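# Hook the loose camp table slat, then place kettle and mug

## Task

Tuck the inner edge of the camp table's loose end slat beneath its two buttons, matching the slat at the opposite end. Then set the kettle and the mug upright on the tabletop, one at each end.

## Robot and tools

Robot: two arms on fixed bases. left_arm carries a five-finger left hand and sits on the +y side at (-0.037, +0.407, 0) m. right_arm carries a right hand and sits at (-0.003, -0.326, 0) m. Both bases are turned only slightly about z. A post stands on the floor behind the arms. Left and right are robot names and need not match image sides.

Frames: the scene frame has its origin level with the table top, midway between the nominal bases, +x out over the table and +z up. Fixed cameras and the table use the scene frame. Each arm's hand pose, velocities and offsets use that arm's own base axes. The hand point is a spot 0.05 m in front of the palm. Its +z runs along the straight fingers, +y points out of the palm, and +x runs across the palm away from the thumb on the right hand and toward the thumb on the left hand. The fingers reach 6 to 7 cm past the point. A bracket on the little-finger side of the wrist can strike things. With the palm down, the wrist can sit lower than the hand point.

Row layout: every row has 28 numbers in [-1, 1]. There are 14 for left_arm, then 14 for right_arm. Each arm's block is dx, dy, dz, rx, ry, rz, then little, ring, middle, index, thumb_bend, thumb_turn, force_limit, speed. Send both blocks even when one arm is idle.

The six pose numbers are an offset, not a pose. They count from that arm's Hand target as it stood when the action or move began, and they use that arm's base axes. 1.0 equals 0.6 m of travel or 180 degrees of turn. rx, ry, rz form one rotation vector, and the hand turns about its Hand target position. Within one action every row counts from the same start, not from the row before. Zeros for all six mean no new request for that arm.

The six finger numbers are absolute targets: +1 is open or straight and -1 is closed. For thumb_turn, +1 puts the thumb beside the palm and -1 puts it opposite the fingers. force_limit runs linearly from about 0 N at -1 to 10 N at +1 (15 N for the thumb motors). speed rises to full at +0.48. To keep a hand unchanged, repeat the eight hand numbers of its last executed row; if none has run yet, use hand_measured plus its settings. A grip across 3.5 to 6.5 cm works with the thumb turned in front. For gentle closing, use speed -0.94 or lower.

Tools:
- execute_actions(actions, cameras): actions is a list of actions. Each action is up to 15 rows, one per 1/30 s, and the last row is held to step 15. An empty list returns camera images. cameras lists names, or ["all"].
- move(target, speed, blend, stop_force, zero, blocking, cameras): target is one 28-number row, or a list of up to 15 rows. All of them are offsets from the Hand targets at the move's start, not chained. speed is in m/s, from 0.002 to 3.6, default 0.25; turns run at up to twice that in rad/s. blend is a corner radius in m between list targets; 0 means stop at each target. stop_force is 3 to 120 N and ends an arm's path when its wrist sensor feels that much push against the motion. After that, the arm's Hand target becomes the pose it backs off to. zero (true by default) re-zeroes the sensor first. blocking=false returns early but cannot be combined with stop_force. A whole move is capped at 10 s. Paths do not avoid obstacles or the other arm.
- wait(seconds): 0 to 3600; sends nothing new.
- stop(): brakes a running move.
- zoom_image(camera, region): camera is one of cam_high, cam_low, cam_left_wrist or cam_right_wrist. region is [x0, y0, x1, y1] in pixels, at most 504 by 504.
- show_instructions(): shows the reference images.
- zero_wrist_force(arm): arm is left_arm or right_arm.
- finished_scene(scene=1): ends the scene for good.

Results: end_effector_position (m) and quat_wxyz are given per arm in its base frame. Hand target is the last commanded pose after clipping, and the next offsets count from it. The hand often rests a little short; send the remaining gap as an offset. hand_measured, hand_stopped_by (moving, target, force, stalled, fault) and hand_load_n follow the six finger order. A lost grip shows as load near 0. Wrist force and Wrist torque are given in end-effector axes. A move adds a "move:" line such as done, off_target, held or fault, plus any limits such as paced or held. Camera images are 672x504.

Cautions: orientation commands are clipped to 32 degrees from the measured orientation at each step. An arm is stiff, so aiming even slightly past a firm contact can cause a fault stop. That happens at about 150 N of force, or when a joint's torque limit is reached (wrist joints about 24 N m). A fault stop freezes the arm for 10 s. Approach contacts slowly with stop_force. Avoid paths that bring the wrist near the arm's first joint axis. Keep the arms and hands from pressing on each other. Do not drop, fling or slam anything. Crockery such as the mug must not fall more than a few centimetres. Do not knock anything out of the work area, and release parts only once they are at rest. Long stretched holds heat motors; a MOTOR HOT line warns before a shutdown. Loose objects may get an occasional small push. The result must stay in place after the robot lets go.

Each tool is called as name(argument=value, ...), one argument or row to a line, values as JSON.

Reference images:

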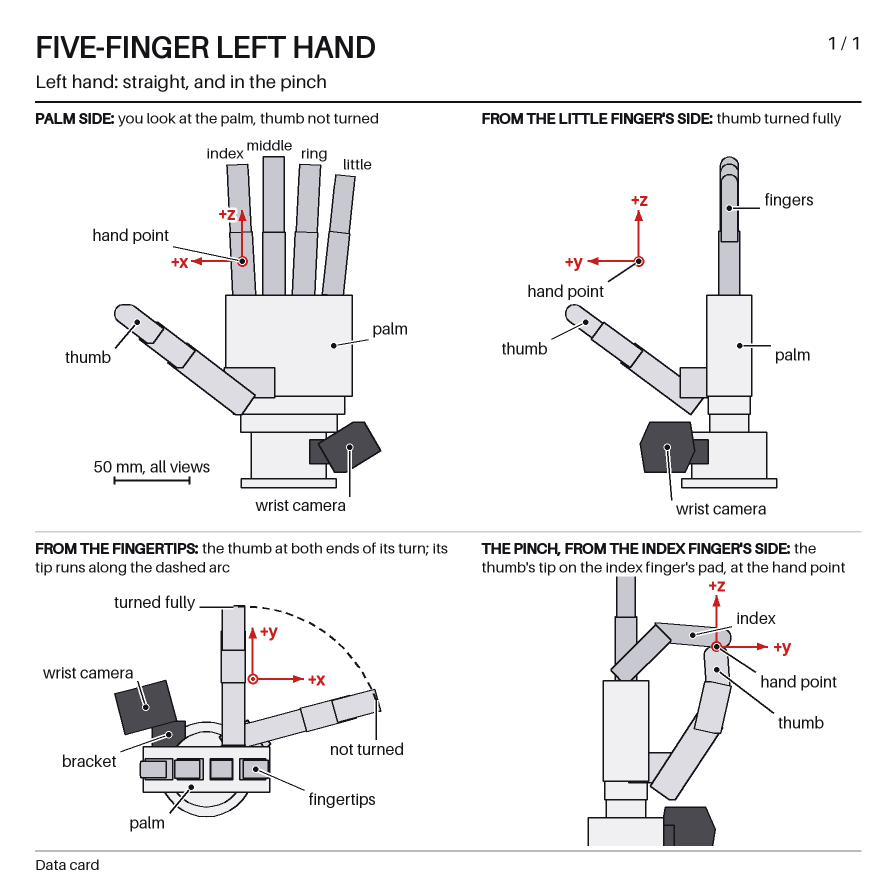

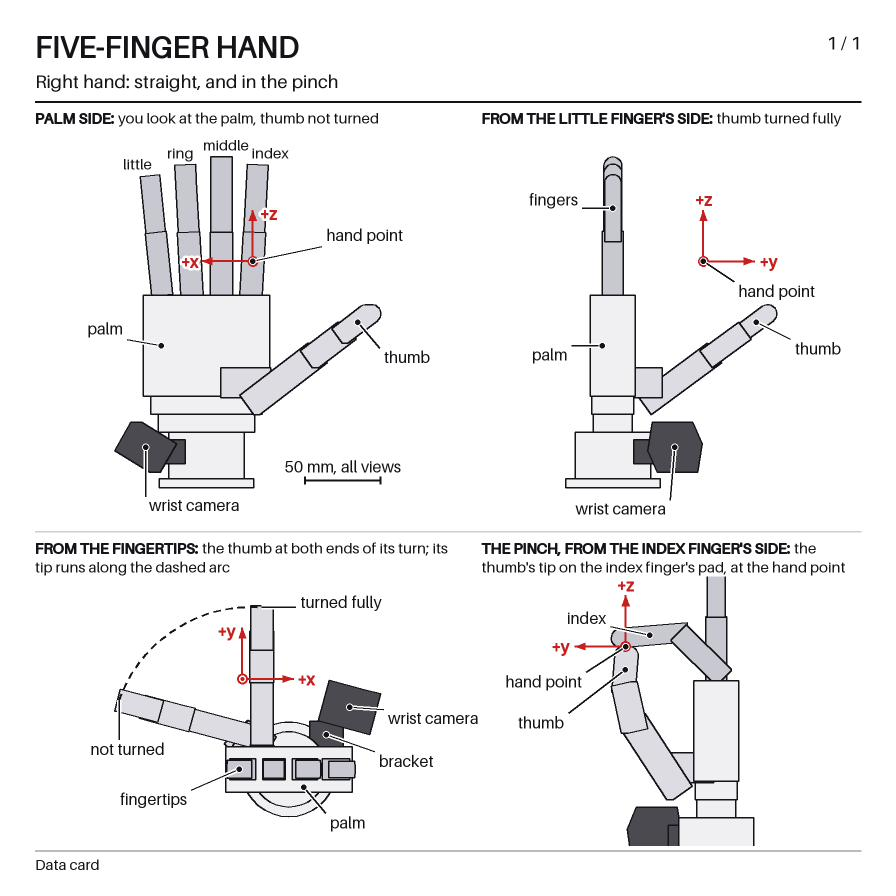

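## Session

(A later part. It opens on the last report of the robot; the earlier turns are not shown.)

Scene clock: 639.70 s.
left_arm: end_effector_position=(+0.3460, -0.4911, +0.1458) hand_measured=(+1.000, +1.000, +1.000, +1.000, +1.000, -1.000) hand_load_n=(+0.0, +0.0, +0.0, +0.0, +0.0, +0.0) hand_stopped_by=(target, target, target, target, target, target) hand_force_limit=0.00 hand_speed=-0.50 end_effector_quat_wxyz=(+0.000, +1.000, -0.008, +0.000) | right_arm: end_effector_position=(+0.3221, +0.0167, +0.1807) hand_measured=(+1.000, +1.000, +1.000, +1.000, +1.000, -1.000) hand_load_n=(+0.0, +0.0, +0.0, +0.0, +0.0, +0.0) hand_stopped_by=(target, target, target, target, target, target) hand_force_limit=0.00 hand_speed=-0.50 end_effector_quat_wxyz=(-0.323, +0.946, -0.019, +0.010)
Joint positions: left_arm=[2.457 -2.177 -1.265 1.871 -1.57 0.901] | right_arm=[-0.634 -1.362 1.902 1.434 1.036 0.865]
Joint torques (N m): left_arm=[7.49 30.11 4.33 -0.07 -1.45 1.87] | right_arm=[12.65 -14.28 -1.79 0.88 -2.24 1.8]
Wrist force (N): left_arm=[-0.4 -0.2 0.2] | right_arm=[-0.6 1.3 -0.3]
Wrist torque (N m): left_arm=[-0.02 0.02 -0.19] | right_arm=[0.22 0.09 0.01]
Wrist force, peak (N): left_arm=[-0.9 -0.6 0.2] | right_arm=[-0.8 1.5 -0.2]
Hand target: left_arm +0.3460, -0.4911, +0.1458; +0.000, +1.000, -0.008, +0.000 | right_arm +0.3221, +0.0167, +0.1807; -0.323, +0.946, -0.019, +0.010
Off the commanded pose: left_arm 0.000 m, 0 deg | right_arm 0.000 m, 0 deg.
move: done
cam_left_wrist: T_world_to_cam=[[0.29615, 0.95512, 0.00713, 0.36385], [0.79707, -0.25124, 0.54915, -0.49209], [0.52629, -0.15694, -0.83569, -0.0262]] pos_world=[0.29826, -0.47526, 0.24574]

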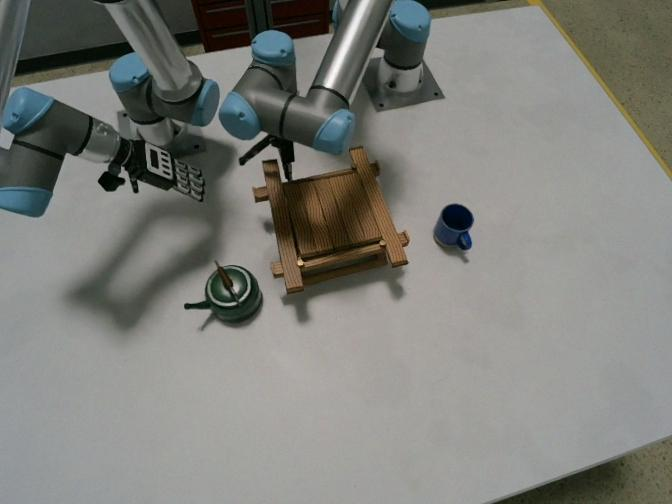

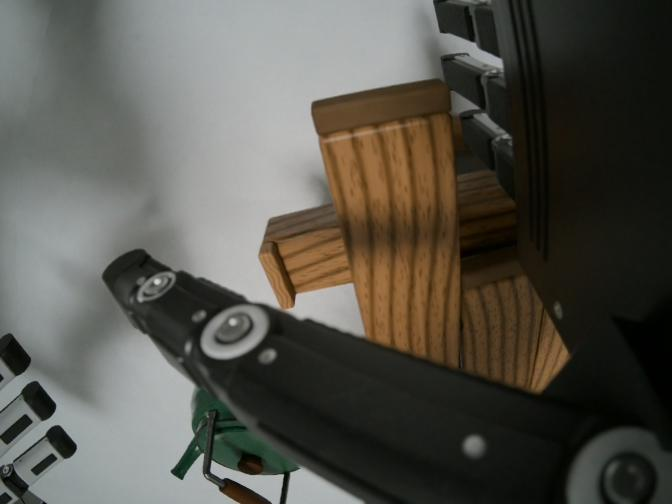

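move(
  target=[
    [0,0,0,0,0,0, 1,1,1,1,1,-1,0,-0.5, 0.006,0.06,-0.1,0,0,0, 1,1,1,1,1,-1,0,-0.5],
  ],
  speed=0.08,
  cameras=["cam_high","cam_right_wrist","cam_left_wrist"],
)

zoom_image(
  camera="cam_right_wrist",
  region=[130, 0, 350, 220],
)

zoom_image(
  camera="cam_high",
  region=[120, 80, 330, 240],
)

Scene clock: 644.83 s.
left_arm: end_effector_position=(+0.3460, -0.4911, +0.1458) hand_measured=(+1.000, +1.000, +1.000, +1.000, +1.000, -1.000) hand_load_n=(+0.0, +0.0, +0.0, +0.0, +0.0, +0.0) hand_stopped_by=(target, target, target, target, target, target) hand_force_limit=0.00 hand_speed=-0.50 end_effector_quat_wxyz=(+0.000, +1.000, -0.008, +0.000) | right_arm: end_effector_position=(+0.3257, +0.0526, +0.1208) hand_measured=(+1.000, +1.000, +1.000, +1.000, +1.000, -1.000) hand_load_n=(+0.0, +0.0, +0.0, +0.0, +0.0, +0.0) hand_stopped_by=(target, target, target, target, target, target) hand_force_limit=0.00 hand_speed=-0.50 end_effector_quat_wxyz=(-0.323, +0.946, -0.019, +0.010)
Joint positions: left_arm=[2.457 -2.177 -1.265 1.871 -1.57 0.901] | right_arm=[-0.538 -1.287 1.973 1.232 1 0.97]
Joint torques (N m): left_arm=[7.73 30.25 4.9 -0.13 1.68 1.24] | right_arm=[12.24 -13.75 -0.98 0.6 -2.13 1.79]
Wrist force (N): left_arm=[-0.5 -0.2 0.1] | right_arm=[-0.9 1.1 -0.5]
Wrist torque (N m): left_arm=[-0.02 0.04 -0.20] | right_arm=[0.25 0.15 -0.03]
Wrist force, peak (N): left_arm=[-0.8 -0.3 0.4] | right_arm=[-0.7 1.4 -0.4]
Hand target: left_arm +0.3460, -0.4911, +0.1458; +0.000, +1.000, -0.008, +0.000 | right_arm +0.3257, +0.0527, +0.1207; -0.323, +0.946, -0.019, +0.010
Off the commanded pose: left_arm 0.000 m, 0 deg | right_arm 0.000 m, 0 deg.
move: done
cam_left_wrist: T_world_to_cam=[[0.29615, 0.95512, 0.00713, 0.36385], [0.79707, -0.25124, 0.54915, -0.49209], [0.52629, -0.15694, -0.83569, -0.0262]] pos_world=[0.29826, -0.47526, 0.24574]
cam_right_wrist: T_world_to_cam=[[0.23457, -0.78316, -0.57588, 0.02877], [-0.86218, -0.44125, 0.24888, 0.27946], [-0.44902, 0.43813, -0.77873, 0.33601]] pos_world=[0.38507, -0.00137, 0.20867]
Images, in order (width x height): cam_high 672x504, cam_left_wrist 672x504, cam_right_wrist 672x504.

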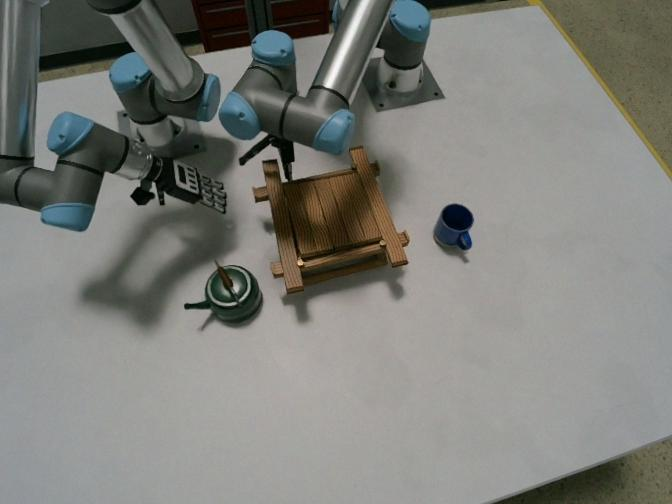

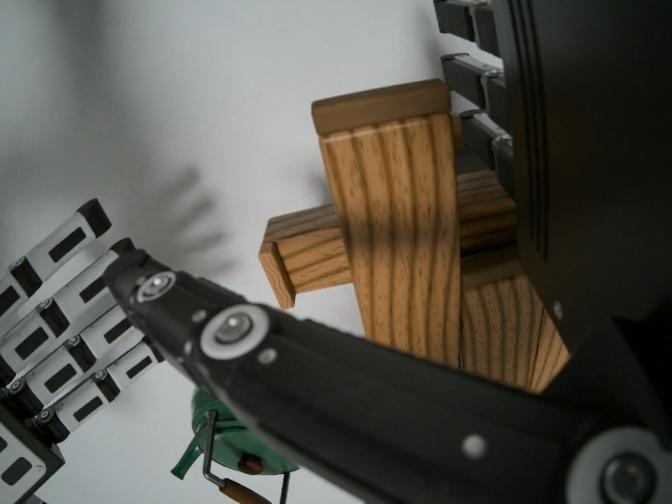

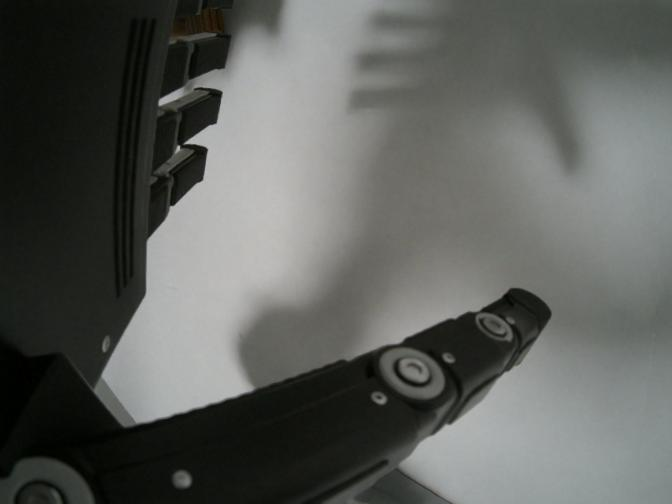

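Scaled by 2.291 from the camera's image (finer frame: 960x720).

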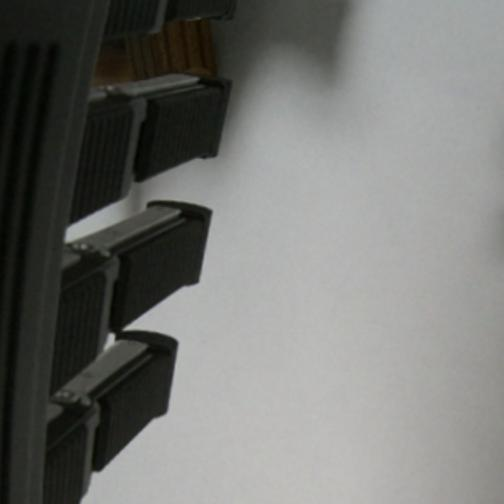

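Scaled by 2.400 from the camera's image (finer frame: 960x720).

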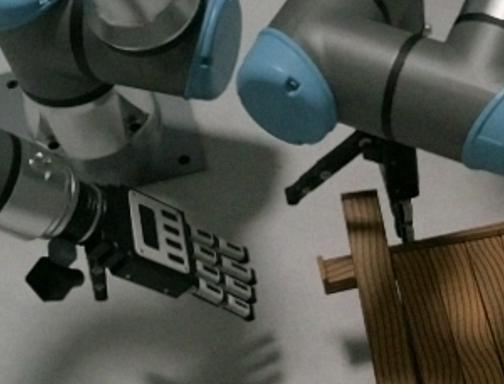

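move(
  target=[
    [0,0,0,0,0,0, 1,1,1,1,1,-1,0,-0.5, 0.036,0.06,-0.018,0,0,0, 1,1,1,1,1,-1,0,-0.5],
  ],
  speed=0.06,
)

move(
  target=[
    [0,0,0,0,0,0, 1,1,1,1,1,-1,0,-0.5, 0,0.06,0,0,0,0, 1,1,1,1,1,-1,0,-0.5],
  ],
  speed=0.008,
  stop_force=3,
  cameras=["cam_high","cam_right_wrist","cam_left_wrist"],
)

zoom_image(
  camera="cam_right_wrist",
  region=[130, 0, 350, 220],
)

zoom_image(
  camera="cam_high",
  region=[120, 80, 330, 240],
)

Scene clock: 660.63 s.
left_arm: end_effector_position=(+0.3460, -0.4911, +0.1458) hand_measured=(+1.000, +1.000, +1.000, +1.000, +1.000, -1.000) hand_load_n=(+0.0, +0.0, +0.0, +0.0, +0.0, +0.0) hand_stopped_by=(target, target, target, target, target, target) hand_force_limit=0.00 hand_speed=-0.50 end_effector_quat_wxyz=(+0.000, +1.000, -0.008, +0.000) | right_arm: end_effector_position=(+0.3472, +0.0886, +0.1099) hand_measured=(+1.000, +1.000, +1.000, +1.000, +1.000, -1.000) hand_load_n=(+0.0, +0.0, +0.0, +0.0, +0.0, +0.0) hand_stopped_by=(target, target, target, target, target, target) hand_force_limit=0.00 hand_speed=-0.50 end_effector_quat_wxyz=(-0.323, +0.946, -0.019, +0.010)
Joint positions: left_arm=[2.457 -2.177 -1.265 1.871 -1.57 0.901] | right_arm=[-0.414 -1.239 1.916 1.162 0.963 1.112]
Joint torques (N m): left_arm=[7.11 30.36 4.68 0.09 1.71 0.69] | right_arm=[12.81 -14.34 -23.86 0.76 -2.47 1.88]
Wrist force (N): left_arm=[-0.7 -0.5 0.4] | right_arm=[-0.8 1.5 -0.3]
Wrist torque (N m): left_arm=[-0.09 0.07 -0.20] | right_arm=[0.26 0.11 -0.05]
Wrist force, peak (N): left_arm=[-0.8 -0.5 0.4] | right_arm=[-0.9 1.3 -0.8]
Hand target: left_arm +0.3460, -0.4911, +0.1458; +0.000, +1.000, -0.008, +0.000 | right_arm +0.3473, +0.0887, +0.1099; -0.323, +0.946, -0.019, +0.010
Off the commanded pose: left_arm 0.000 m, 0 deg | right_arm 0.000 m, 0 deg.
move: done

Scene clock: 664.80 s.
left_arm: end_effector_position=(+0.3460, -0.4911, +0.1458) hand_measured=(+1.000, +1.000, +1.000, +1.000, +1.000, -1.000) hand_load_n=(+0.0, +0.0, +0.0, +0.0, +0.0, +0.0) hand_stopped_by=(target, target, target, target, target, target) hand_force_limit=0.00 hand_speed=-0.50 end_effector_quat_wxyz=(+0.000, +1.000, -0.008, +0.000) | right_arm: end_effector_position=(+0.3473, +0.1126, +0.1099) hand_measured=(+1.000, +1.000, +1.000, +1.000, +1.000, -1.000) hand_load_n=(+0.0, +0.0, -0.5, +0.0, +0.0, +0.0) hand_stopped_by=(target, target, target, target, target, target) hand_force_limit=0.00 hand_speed=-0.50 end_effector_quat_wxyz=(-0.323, +0.946, -0.019, +0.010)
Joint positions: left_arm=[2.457 -2.177 -1.265 1.871 -1.57 0.901] | right_arm=[-0.35 -1.244 1.91 1.129 0.947 1.189]
Joint torques (N m): left_arm=[7.33 30.31 4.21 -0.04 1.71 0.13] | right_arm=[-13.21 -18.34 -0.77 4.49 -0.3 -1.71]
Wrist force (N): left_arm=[-0.7 -0.4 0.3] | right_arm=[-0.4 1.6 -0.3]
Wrist torque (N m): left_arm=[-0.06 0.07 -0.20] | right_arm=[0.21 0.07 0.08]
Wrist force, peak (N): left_arm=[-0.8 -0.2 0.5] | right_arm=[-1.9 2.7 -3.5]
Hand target: left_arm +0.3460, -0.4911, +0.1458; +0.000, +1.000, -0.008, +0.000 | right_arm +0.3473, +0.1126, +0.1099; -0.323, +0.946, -0.019, +0.010 (not the last commanded pose)
Off the commanded pose: left_arm 0.000 m, 0 deg | right_arm 0.012 m, 0 deg.
move: contact (right_arm)
cam_left_wrist: T_world_to_cam=[[0.29615, 0.95512, 0.00713, 0.36385], [0.79707, -0.25124, 0.54915, -0.49209], [0.52629, -0.15694, -0.83569, -0.0262]] pos_world=[0.29826, -0.47526, 0.24574]
cam_right_wrist: T_world_to_cam=[[0.23465, -0.78316, -0.57585, 0.06445], [-0.86218, -0.44128, 0.24883, 0.32733], [-0.44899, 0.4381, -0.77877, 0.31088]] pos_world=[0.40667, 0.05873, 0.19777]
Images, in order (width x height): cam_high 672x504, cam_left_wrist 672x504, cam_right_wrist 672x504.

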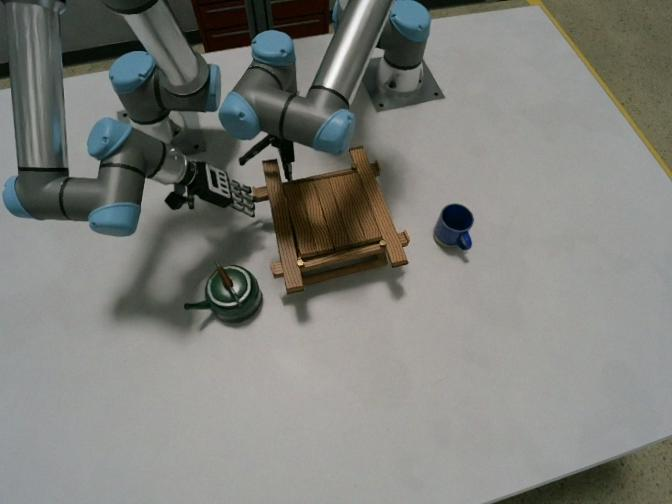

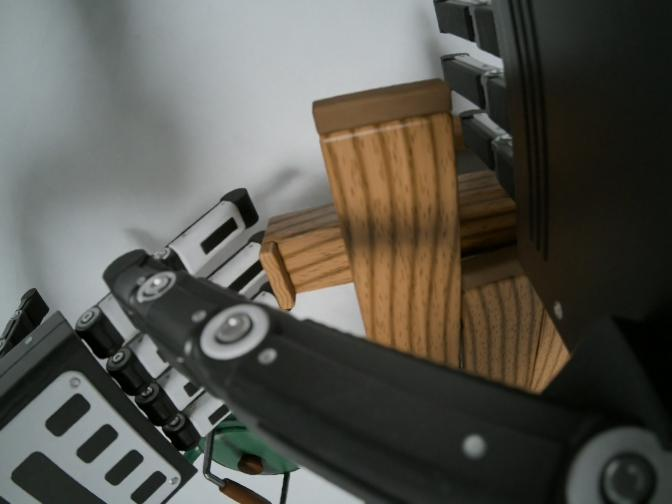

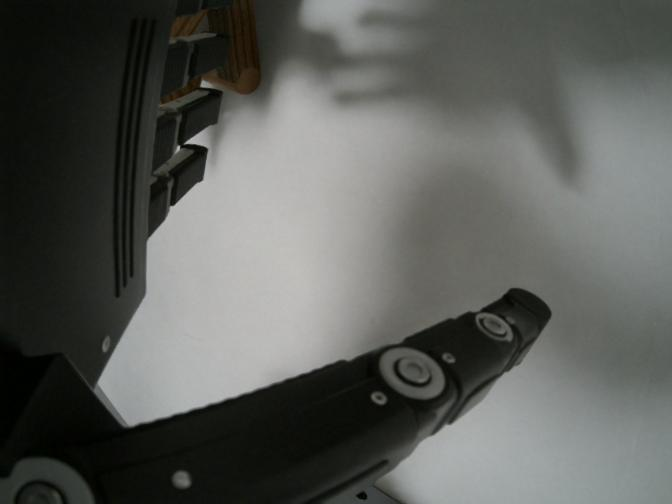

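Scaled by 2.291 from the camera's image (finer frame: 960x720).

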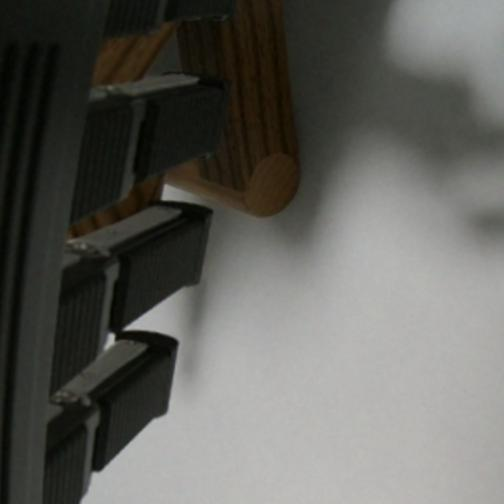

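Scaled by 2.400 from the camera's image (finer frame: 960x720).

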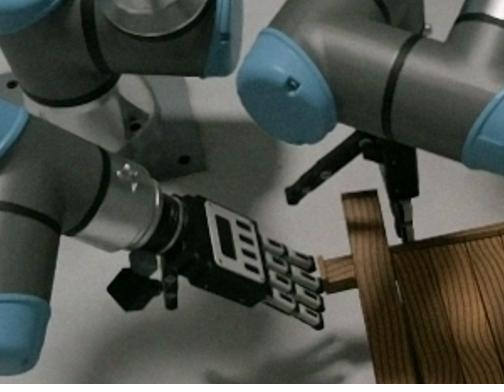

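move(
  target=[
    [0,0,0,0,0,0, 1,1,1,1,1,-1,0,-0.5, 0,-0.008,0,0,0,0, 1,1,1,1,1,-1,0,-0.5],
    [0,0,0,0,0,0, 1,1,1,1,1,-1,0,-0.5, 0.02,-0.008,0,0,0,0, 1,1,1,1,1,-1,0,-0.5],
  ],
  speed=0.03,
)

move(
  target=[
    [0,0,0,0,0,0, 1,1,1,1,1,-1,0,-0.5, 0,0.04,0,0,0,0, 1,1,1,1,1,-1,0,-0.5],
  ],
  speed=0.005,
  stop_force=3,
  cameras=["cam_high","cam_right_wrist","cam_left_wrist"],
)

zoom_image(
  camera="cam_left_wrist",
  region=[160, 130, 380, 350],
)

zoom_image(
  camera="cam_high",
  region=[180, 100, 330, 240],
)

Scene clock: 672.40 s.
left_arm: end_effector_position=(+0.3460, -0.4911, +0.1458) hand_measured=(+1.000, +1.000, +1.000, +1.000, +1.000, -1.000) hand_load_n=(+0.0, +0.0, +0.0, +0.0, +0.0, +0.0) hand_stopped_by=(target, target, target, target, target, target) hand_force_limit=0.00 hand_speed=-0.50 end_effector_quat_wxyz=(+0.000, +1.000, -0.008, +0.000) | right_arm: end_effector_position=(+0.3592, +0.1078, +0.1099) hand_measured=(+1.000, +1.000, +1.000, +1.000, +1.000, -1.000) hand_load_n=(+0.0, +0.0, +0.0, +0.0, +0.0, +0.0) hand_stopped_by=(target, target, target, target, target, target) hand_force_limit=0.00 hand_speed=-0.50 end_effector_quat_wxyz=(-0.323, +0.946, -0.019, +0.010)
Joint positions: left_arm=[2.457 -2.177 -1.265 1.871 -1.57 0.901] | right_arm=[-0.351 -1.219 1.874 1.141 0.947 1.187]
Joint torques (N m): left_arm=[6.48 30.64 4.25 -0.02 1.69 -0.42] | right_arm=[11.6 -16.59 -26.82 4.45 -2.32 1.76]
Wrist force (N): left_arm=[-0.4 -0.1 0.2] | right_arm=[-0.7 1.3 -0.2]
Wrist torque (N m): left_arm=[-0.02 0.03 -0.19] | right_arm=[0.19 0.11 -0.08]
Wrist force, peak (N): left_arm=[-0.9 -0.5 0.2] | right_arm=[-0.2 1.6 -0.7]
Hand target: left_arm +0.3460, -0.4911, +0.1458; +0.000, +1.000, -0.008, +0.000 | right_arm +0.3593, +0.1078, +0.1099; -0.323, +0.946, -0.019, +0.010
Off the commanded pose: left_arm 0.000 m, 0 deg | right_arm 0.000 m, 0 deg.
move: done

Scene clock: 674.47 s.
left_arm: end_effector_position=(+0.3460, -0.4911, +0.1458) hand_measured=(+1.000, +1.000, +1.000, +1.000, +1.000, -1.000) hand_load_n=(+0.0, +0.0, +0.0, +0.0, +0.0, +0.0) hand_stopped_by=(target, target, target, target, target, target) hand_force_limit=0.00 hand_speed=-0.50 end_effector_quat_wxyz=(+0.000, +1.000, -0.008, +0.000) | right_arm: end_effector_position=(+0.3593, +0.1124, +0.1099) hand_measured=(+1.000, +1.000, +1.000, +1.000, +1.000, -1.000) hand_load_n=(+0.0, +0.0, -1.5, +0.0, +0.0, +0.0) hand_stopped_by=(target, target, target, target, target, target) hand_force_limit=0.00 hand_speed=-0.50 end_effector_quat_wxyz=(-0.323, +0.946, -0.019, +0.010)
Joint positions: left_arm=[2.457 -2.177 -1.265 1.871 -1.57 0.901] | right_arm=[-0.339 -1.22 1.872 1.135 0.945 1.202]
Joint torques (N m): left_arm=[6.18 30.62 4.14 -0.1 1.72 -0.67] | right_arm=[-12 -25.87 -8.78 4.2 -0.7 -1.62]
Wrist force (N): left_arm=[-0.6 -0.1 0.3] | right_arm=[-1.6 2.9 -1.8]
Wrist torque (N m): left_arm=[-0.02 0.05 -0.20] | right_arm=[0.35 0.15 -0.04]
Wrist force, peak (N): left_arm=[-0.8 -0.5 0.2] | right_arm=[-0.8 3.5 -3.6]
Hand target: left_arm +0.3460, -0.4911, +0.1458; +0.000, +1.000, -0.008, +0.000 | right_arm +0.3593, +0.1124, +0.1099; -0.323, +0.946, -0.019, +0.010 (not the last commanded pose)
Off the commanded pose: left_arm 0.000 m, 0 deg | right_arm 0.019 m, 0 deg.
move: contact (right_arm)
cam_left_wrist: T_world_to_cam=[[0.29615, 0.95512, 0.00713, 0.36385], [0.79707, -0.25124, 0.54915, -0.49209], [0.52629, -0.15694, -0.83569, -0.0262]] pos_world=[0.29826, -0.47526, 0.24574]
cam_right_wrist: T_world_to_cam=[[0.23465, -0.78316, -0.57585, 0.06148], [-0.86218, -0.44128, 0.24883, 0.33759], [-0.44899, 0.4381, -0.77877, 0.31636]] pos_world=[0.41867, 0.05853, 0.19777]
Images, in order (width x height): cam_high 672x504, cam_left_wrist 672x504, cam_right_wrist 672x504.

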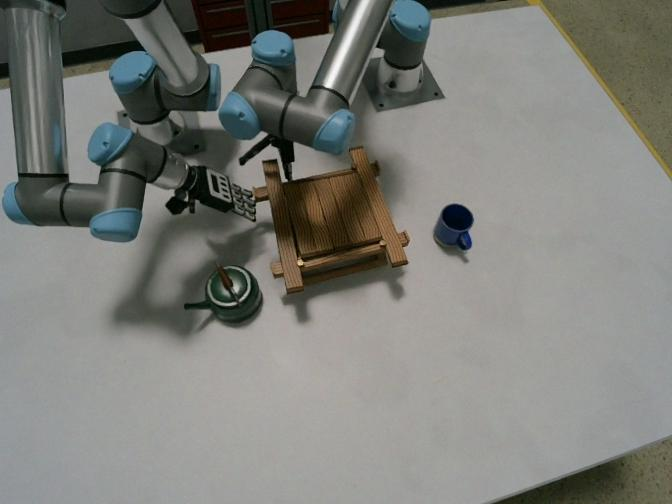

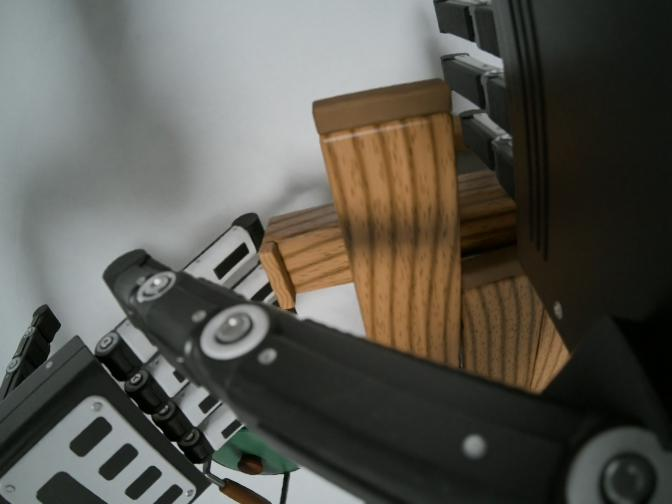

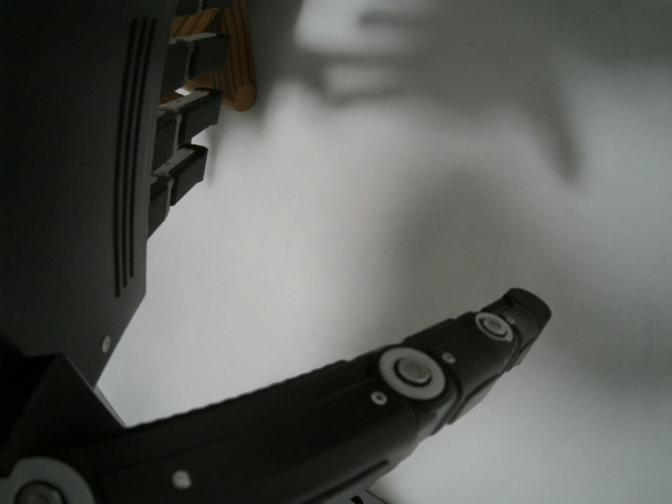

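Scaled by 2.291 from the camera's image (finer frame: 960x720).

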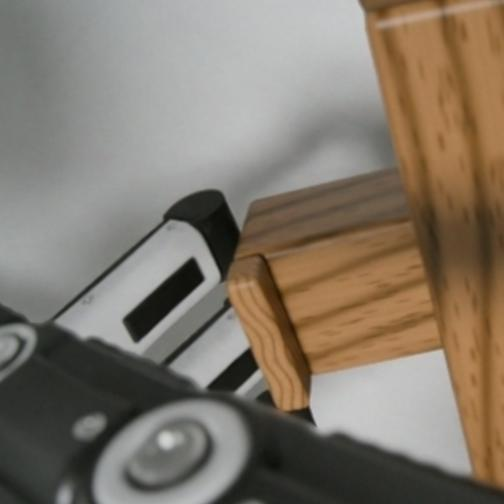

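Scaled by 3.360 from the camera's image (finer frame: 960x720).

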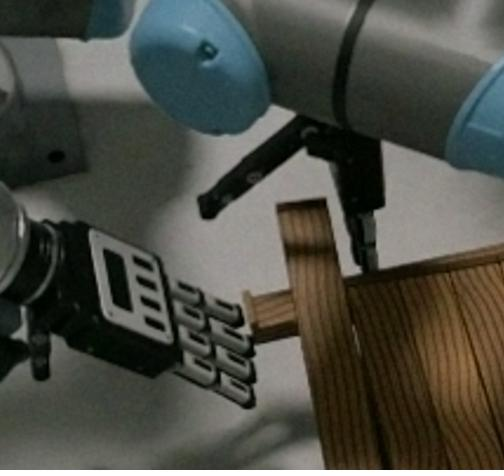

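move(
  target=[
    [0,0,-0.036,0,0,0, 1,1,1,1,1,-1,0,-0.5, 0,0,0,0,0,0, 1,1,1,1,1,-1,0,-0.5],
  ],
  speed=0.03,
  stop_force=5,
)

move(
  target=[
    [0,-0.03,0,0,0,0, 1,1,1,1,1,-1,0,-0.5, 0,0,0,0,0,0, 1,1,1,1,1,-1,0,-0.5],
  ],
  speed=0.01,
  stop_force=15,
  cameras=["cam_high","cam_left_wrist"],
)

zoom_image(
  camera="cam_high",
  region=[180, 100, 330, 240],
)

Scene clock: 681.50 s.
left_arm: end_effector_position=(+0.3460, -0.4911, +0.1242) hand_measured=(+1.000, +1.000, +1.000, +1.000, +1.000, -1.000) hand_load_n=(+0.0, +0.0, +0.0, +0.0, +0.0, +0.0) hand_stopped_by=(target, target, target, target, target, target) hand_force_limit=0.00 hand_speed=-0.50 end_effector_quat_wxyz=(+0.000, +1.000, -0.008, +0.000) | right_arm: end_effector_position=(+0.3593, +0.1124, +0.1099) hand_measured=(+1.000, +1.000, +1.000, +1.000, +1.000, -1.000) hand_load_n=(+0.0, +0.0, -1.0, +0.0, +0.0, +0.0) hand_stopped_by=(target, target, target, target, target, target) hand_force_limit=0.00 hand_speed=-0.50 end_effector_quat_wxyz=(-0.323, +0.946, -0.019, +0.010)
Joint positions: left_arm=[2.457 -2.194 -1.295 1.918 -1.57 0.901] | right_arm=[-0.339 -1.22 1.872 1.135 0.945 1.202]
Joint torques (N m): left_arm=[5.76 30.88 4.1 -0.11 0.7 -0.96] | right_arm=[-10.69 -16.3 0.21 4.44 -0.45 -1.63]
Wrist force (N): left_arm=[-0.3 -0.2 0.2] | right_arm=[-1.1 2.7 -1.8]
Wrist torque (N m): left_arm=[-0.03 0.01 -0.18] | right_arm=[0.32 0.13 -0.02]
Wrist force, peak (N): left_arm=[-0.8 -0.6 0.3] | right_arm=[-1.3 2.9 -2.2]
Hand target: left_arm +0.3460, -0.4911, +0.1242; +0.000, +1.000, -0.008, +0.000 | right_arm +0.3593, +0.1124, +0.1099; -0.323, +0.946, -0.019, +0.010
Off the commanded pose: left_arm 0.000 m, 0 deg | right_arm 0.000 m, 0 deg.
move: done

Scene clock: 684.27 s.
left_arm: end_effector_position=(+0.3460, -0.5091, +0.1242) hand_measured=(+1.000, +1.000, +1.000, +1.000, +1.000, -1.000) hand_load_n=(+0.0, +0.0, +0.0, +0.0, +0.0, +0.0) hand_stopped_by=(target, target, target, target, target, target) hand_force_limit=0.00 hand_speed=-0.50 end_effector_quat_wxyz=(+0.000, +1.000, -0.008, +0.000) | right_arm: end_effector_position=(+0.3593, +0.1124, +0.1099) hand_measured=(+1.000, +1.000, +1.000, +1.000, +1.000, -1.000) hand_load_n=(+0.0, +0.0, -2.5, +0.0, +0.0, +0.0) hand_stopped_by=(target, target, target, target, target, target) hand_force_limit=0.00 hand_speed=-0.50 end_effector_quat_wxyz=(-0.323, +0.946, -0.019, +0.010)
Joint positions: left_arm=[2.431 -2.229 -1.236 1.894 -1.57 0.875] | right_arm=[-0.339 -1.22 1.872 1.135 0.945 1.202]
Joint torques (N m): left_arm=[-7.46 30.79 25.53 -3.12 0.3 -1.65] | right_arm=[-11.83 -16.51 0.56 3.97 -0.59 -1.47]
Wrist force (N): left_arm=[-3.3 -8.2 -1.9] | right_arm=[0.9 4.4 -4.6]
Wrist torque (N m): left_arm=[-0.36 0.08 0.05] | right_arm=[0.54 0.15 0.14]
Wrist force, peak (N): left_arm=[-3.3 -8.2 -1.9] | right_arm=[0.8 4.4 -4.9]
Hand target: left_arm +0.3460, -0.5091, +0.1242; +0.000, +1.000, -0.008, +0.000 | right_arm +0.3593, +0.1124, +0.1099; -0.323, +0.946, -0.019, +0.010
Off the commanded pose: left_arm 0.000 m, 0 deg | right_arm 0.000 m, 0 deg.
move: done
cam_left_wrist: T_world_to_cam=[[0.29615, 0.95512, 0.00713, 0.38119], [0.79707, -0.25124, 0.54915, -0.48475], [0.52629, -0.15694, -0.83569, -0.04707]] pos_world=[0.29826, -0.49326, 0.22414]

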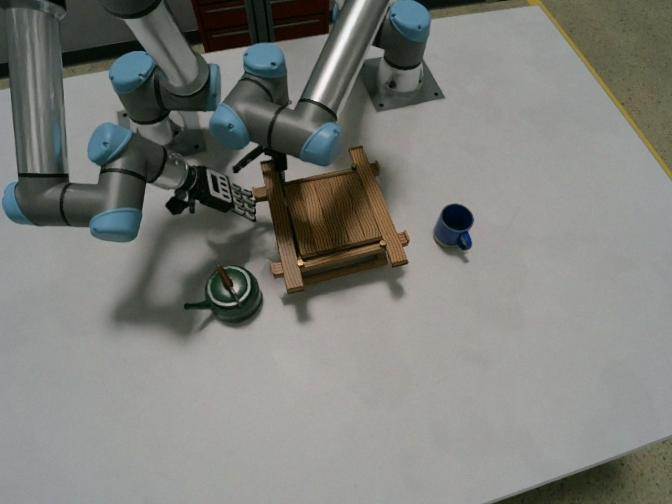

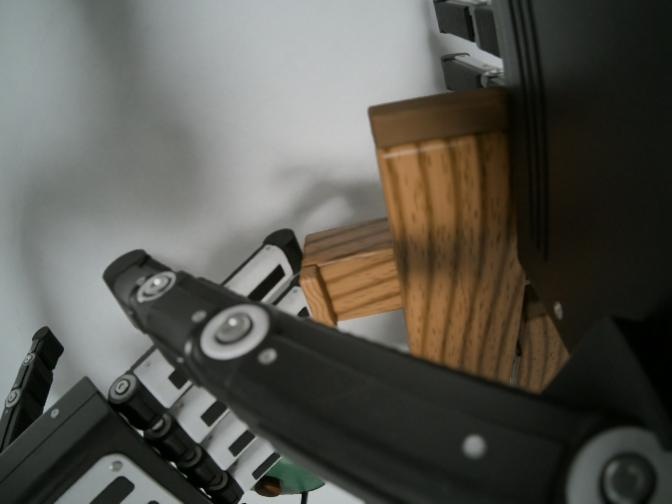

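Scaled by 3.360 from the camera's image (finer frame: 960x720).

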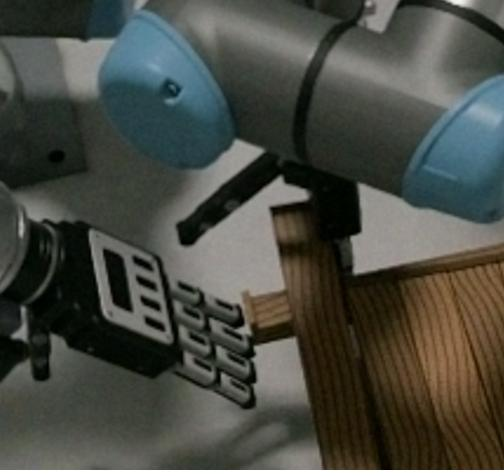

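move(
  target=[
    [0,-0.014,0,0,0,0, 1,1,1,1,1,-1,0,-0.5, 0,0,0,0,0,0, 1,1,1,1,1,-1,0,-0.5],
  ],
  speed=0.01,
  stop_force=15,
  cameras=["cam_high","cam_left_wrist","cam_low"],
)

zoom_image(
  camera="cam_high",
  region=[200, 120, 330, 220],
)

zoom_image(
  camera="cam_left_wrist",
  region=[360, 50, 600, 400],
)

Scene clock: 690.57 s.
left_arm: end_effector_position=(+0.3460, -0.5175, +0.1242) hand_measured=(+1.000, +1.000, +1.000, +1.000, +1.000, -1.000) hand_load_n=(+0.0, -0.5, +0.0, +0.0, -0.5, +0.0) hand_stopped_by=(target, target, target, target, target, target) hand_force_limit=0.00 hand_speed=-0.50 end_effector_quat_wxyz=(+0.000, +1.000, -0.008, +0.000) | right_arm: end_effector_position=(+0.3593, +0.1124, +0.1099) hand_measured=(+1.000, +1.000, +1.000, +1.000, +1.000, -1.000) hand_load_n=(+0.0, +0.0, -2.5, +0.0, +0.0, +0.0) hand_stopped_by=(target, target, target, target, target, target) hand_force_limit=0.00 hand_speed=-0.50 end_effector_quat_wxyz=(-0.323, +0.946, -0.019, +0.010)
Joint positions: left_arm=[2.419 -2.246 -1.207 1.882 -1.57 0.863] | right_arm=[-0.339 -1.22 1.872 1.135 0.945 1.202]
Joint torques (N m): left_arm=[-6.36 32.02 25.21 -3.14 -0.02 -1.56] | right_arm=[-9.72 -16.76 -0.85 4.26 -0.46 -1.65]
Wrist force (N): left_arm=[-3.8 -7.2 -1.3] | right_arm=[1.0 4.5 -4.4]
Wrist torque (N m): left_arm=[-0.30 0.10 -0.01] | right_arm=[0.54 0.15 0.15]
Wrist force, peak (N): left_arm=[-3.4 -8.5 -1.8] | right_arm=[1.3 4.4 -5.1]
Hand target: left_arm +0.3460, -0.5175, +0.1242; +0.000, +1.000, -0.008, +0.000 | right_arm +0.3593, +0.1124, +0.1099; -0.323, +0.946, -0.019, +0.010
Off the commanded pose: left_arm 0.000 m, 0 deg | right_arm 0.000 m, 0 deg.
move: done
cam_left_wrist: T_world_to_cam=[[0.29615, 0.95512, 0.00713, 0.38921], [0.79707, -0.25124, 0.54915, -0.48686], [0.52629, -0.15694, -0.83569, -0.04839]] pos_world=[0.29826, -0.50166, 0.22414]
Images, in order (width x height): cam_high 672x504, cam_low 672x504, cam_left_wrist 672x504.

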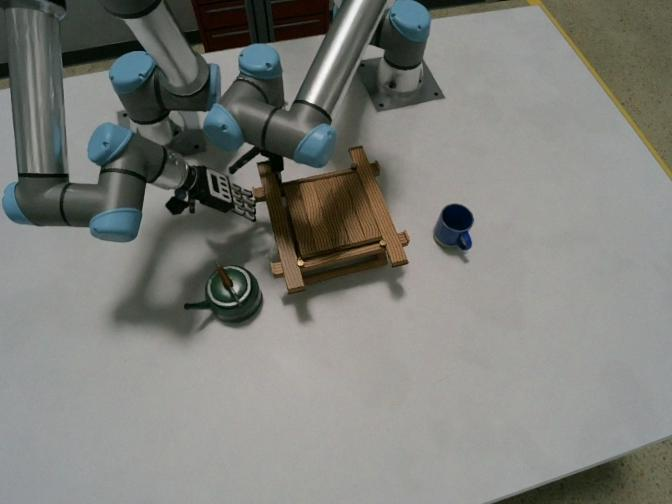

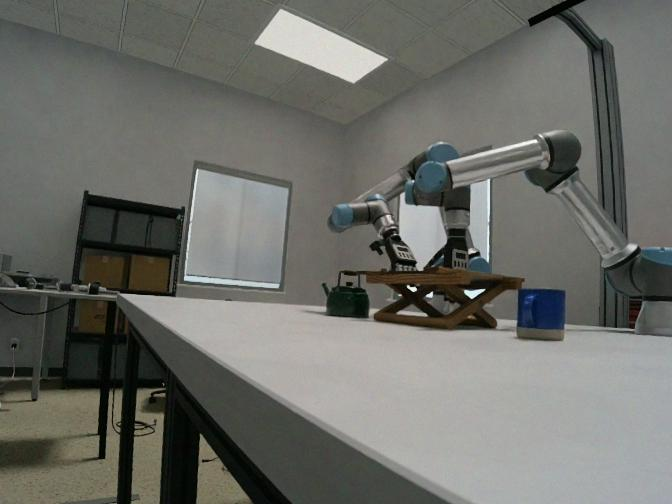

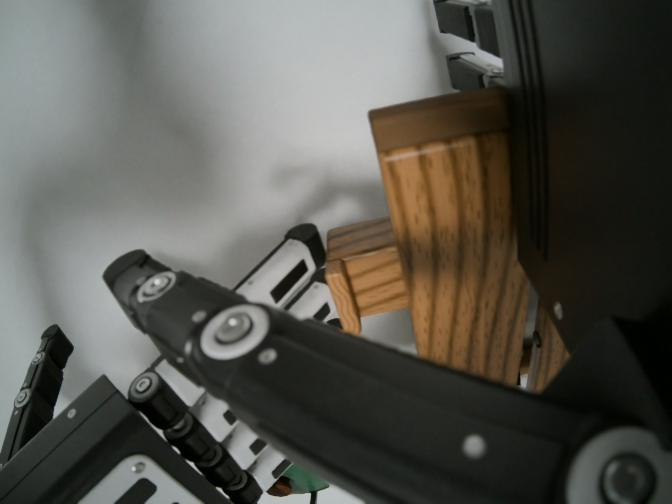

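Scaled by 3.877 from the camera's image (finer frame: 960x720).

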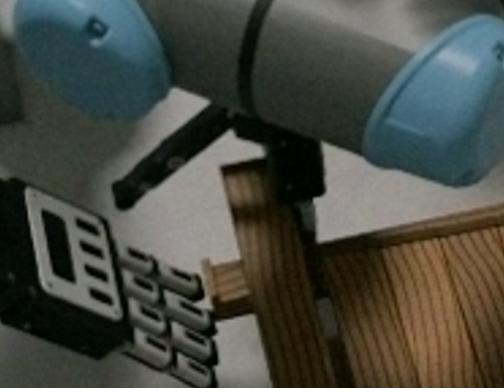

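Scaled by 1.440 from the camera's image (finer frame: 960x720).

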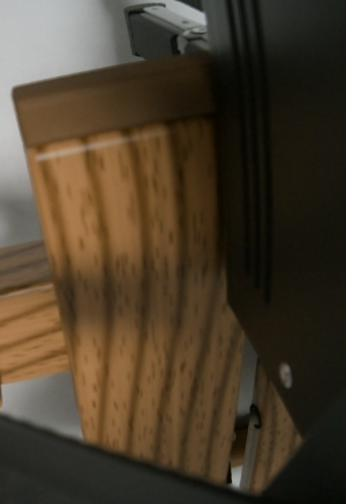

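zoom_image(
  camera="cam_low",
  region=[365, 245, 485, 300],
)

Scaled by 4.200 from the camera's image (finer frame: 960x720).

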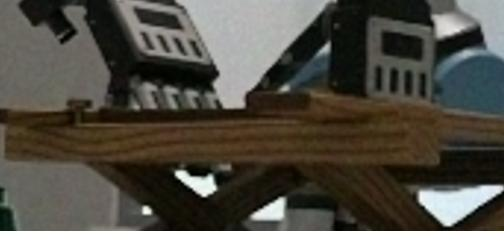

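move(
  target=[
    [0,-0.009,0,0,0,0, 1,1,1,1,1,-1,0,-0.5, 0,0,0,0,0,0, 1,1,1,1,1,-1,0,-0.5],
  ],
  speed=0.01,
  stop_force=15,
  cameras=["cam_high","cam_left_wrist"],
)

zoom_image(
  camera="cam_high",
  region=[200, 120, 330, 220],
)

zoom_image(
  camera="cam_left_wrist",
  region=[360, 50, 600, 400],
)

Scene clock: 700.80 s.
left_arm: end_effector_position=(+0.3460, -0.5229, +0.1242) hand_measured=(+1.000, +1.000, +1.000, +1.000, +1.000, -1.000) hand_load_n=(+0.0, +0.0, +0.0, +0.0, +0.0, +0.0) hand_stopped_by=(target, target, target, target, target, target) hand_force_limit=0.00 hand_speed=-0.50 end_effector_quat_wxyz=(+0.000, +1.000, -0.008, +0.000) | right_arm: end_effector_position=(+0.3593, +0.1124, +0.1099) hand_measured=(+1.000, +1.000, +1.000, +1.000, +1.000, -1.000) hand_load_n=(+0.0, +0.0, -2.0, -0.5, +0.0, +0.0) hand_stopped_by=(target, target, target, target, target, target) hand_force_limit=0.00 hand_speed=-0.50 end_effector_quat_wxyz=(-0.323, +0.946, -0.019, +0.010)
Joint positions: left_arm=[2.411 -2.257 -1.188 1.874 -1.57 0.856] | right_arm=[-0.339 -1.22 1.872 1.135 0.945 1.202]
Joint torques (N m): left_arm=[-7.16 34.31 25.92 -3.49 -0.26 -1.42] | right_arm=[-8.75 -16.94 0.95 3.88 -0.68 -1.56]
Wrist force (N): left_arm=[-3.4 -7.0 1.3] | right_arm=[1.0 4.3 -4.3]
Wrist torque (N m): left_arm=[-0.45 0.13 -0.15] | right_arm=[0.51 0.16 0.14]
Wrist force, peak (N): left_arm=[-4.0 -7.9 -1.3] | right_arm=[1.4 4.2 -4.9]
Hand target: left_arm +0.3460, -0.5229, +0.1242; +0.000, +1.000, -0.008, +0.000 | right_arm +0.3593, +0.1124, +0.1099; -0.323, +0.946, -0.019, +0.010
Off the commanded pose: left_arm 0.000 m, 0 deg | right_arm 0.000 m, 0 deg.
move: done
cam_left_wrist: T_world_to_cam=[[0.29615, 0.95512, 0.00713, 0.39437], [0.79707, -0.25124, 0.54915, -0.48822], [0.52629, -0.15694, -0.83569, -0.04924]] pos_world=[0.29826, -0.50706, 0.22414]

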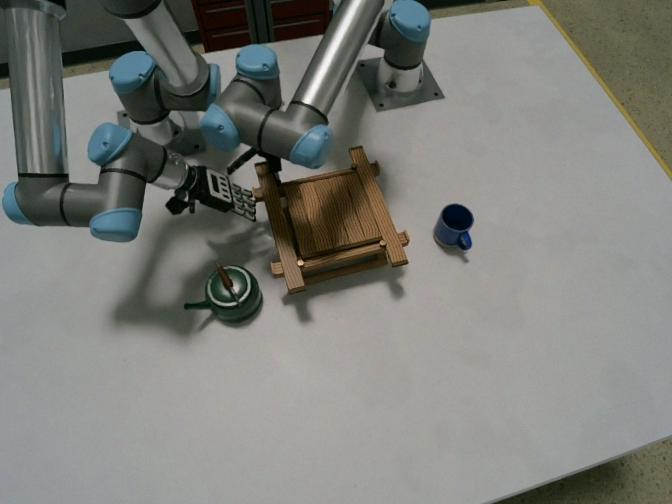

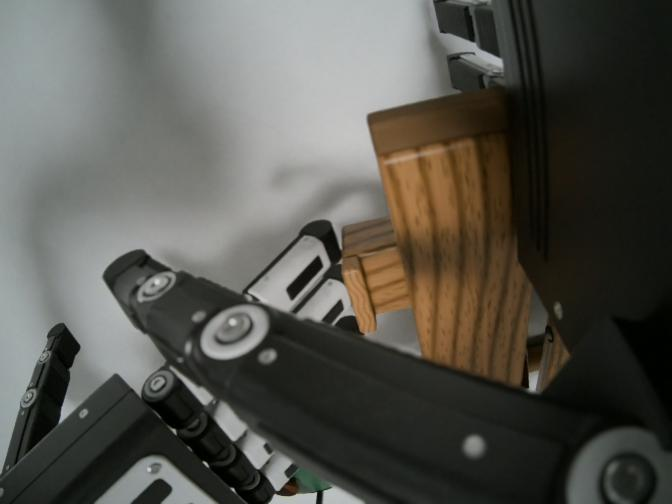

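Scaled by 3.877 from the camera's image (finer frame: 960x720).

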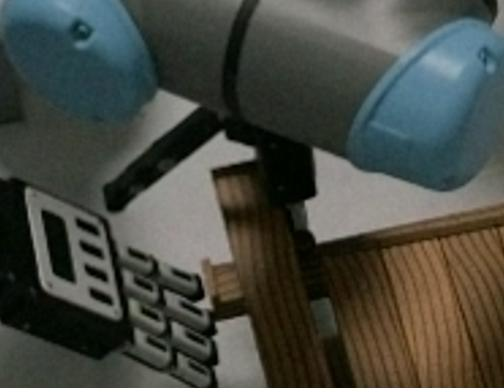

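Scaled by 1.440 from the camera's image (finer frame: 960x720).

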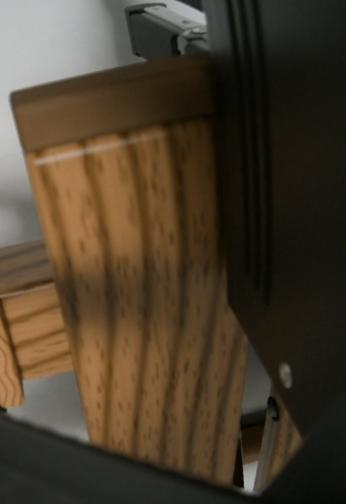

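move(
  target=[
    [0,-0.003,-0.06,0,0,0, 1,1,1,1,1,-1,0,-0.5, 0,0,0,0,0,0, 1,1,1,1,1,-1,0,-0.5],
  ],
  speed=0.01,
  stop_force=8,
  cameras=["cam_high","cam_left_wrist"],
)

zoom_image(
  camera="cam_high",
  region=[200, 120, 330, 220],
)

zoom_image(
  camera="cam_left_wrist",
  region=[360, 50, 600, 400],
)

Scene clock: 705.90 s.
left_arm: end_effector_position=(+0.3460, -0.5231, +0.1197) hand_measured=(+1.000, +1.000, +1.000, +1.000, +1.000, -1.000) hand_load_n=(+0.0, +0.0, +0.0, +0.0, +0.0, +0.0) hand_stopped_by=(target, target, target, target, target, target) hand_force_limit=0.00 hand_speed=-0.50 end_effector_quat_wxyz=(+0.000, +1.000, -0.008, +0.000) | right_arm: end_effector_position=(+0.3593, +0.1124, +0.1099) hand_measured=(+1.000, +1.000, +1.000, +1.000, +1.000, -1.000) hand_load_n=(+0.0, +0.0, -1.5, +0.0, +0.0, +0.0) hand_stopped_by=(target, target, target, target, target, target) hand_force_limit=0.00 hand_speed=-0.50 end_effector_quat_wxyz=(-0.323, +0.946, -0.019, +0.010)
Joint positions: left_arm=[2.411 -2.261 -1.193 1.883 -1.57 0.856] | right_arm=[-0.339 -1.22 1.872 1.135 0.945 1.202]
Joint torques (N m): left_arm=[6.88 59.01 24.03 -4.61 0.44 0.26] | right_arm=[-8.15 -17.27 -1.88 4.14 -0.72 -1.45]
Wrist force (N): left_arm=[-0.8 -1.5 0.8] | right_arm=[-0.4 3.5 -3.0]
Wrist torque (N m): left_arm=[-0.13 0.07 -0.03] | right_arm=[0.37 0.15 0.04]
Wrist force, peak (N): left_arm=[-1.2 -7.6 -6.9] | right_arm=[1.0 4.4 -4.6]
Hand target: left_arm +0.3460, -0.5231, +0.1197; +0.000, +1.000, -0.008, +0.000 (not the last commanded pose) | right_arm +0.3593, +0.1124, +0.1099; -0.323, +0.946, -0.019, +0.010
Off the commanded pose: left_arm 0.032 m, 0 deg | right_arm 0.000 m, 0 deg.
move: contact (left_arm)
cam_left_wrist: T_world_to_cam=[[0.29617, 0.95511, 0.00727, 0.39455], [0.79705, -0.25134, 0.54913, -0.48589], [0.5263, -0.15684, -0.83571, -0.0529]] pos_world=[0.29826, -0.50726, 0.21974]

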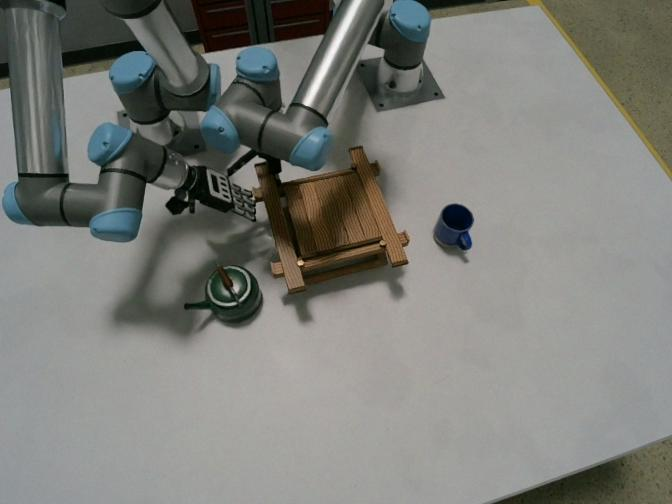

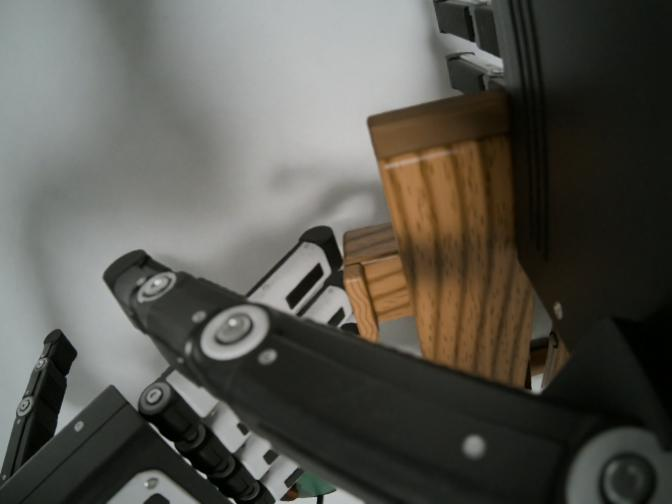

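Scaled by 3.877 from the camera's image (finer frame: 960x720).

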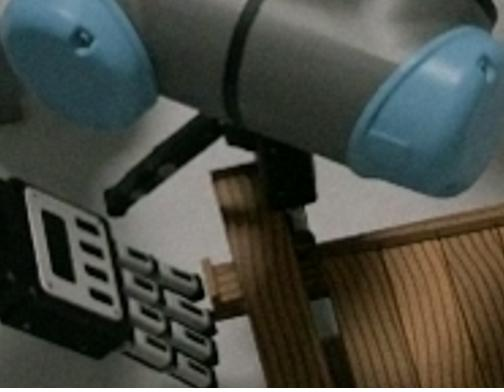

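Scaled by 1.440 from the camera's image (finer frame: 960x720).

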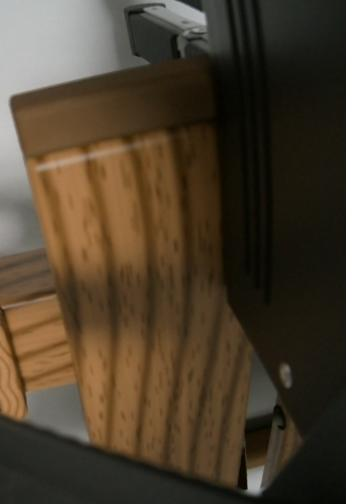

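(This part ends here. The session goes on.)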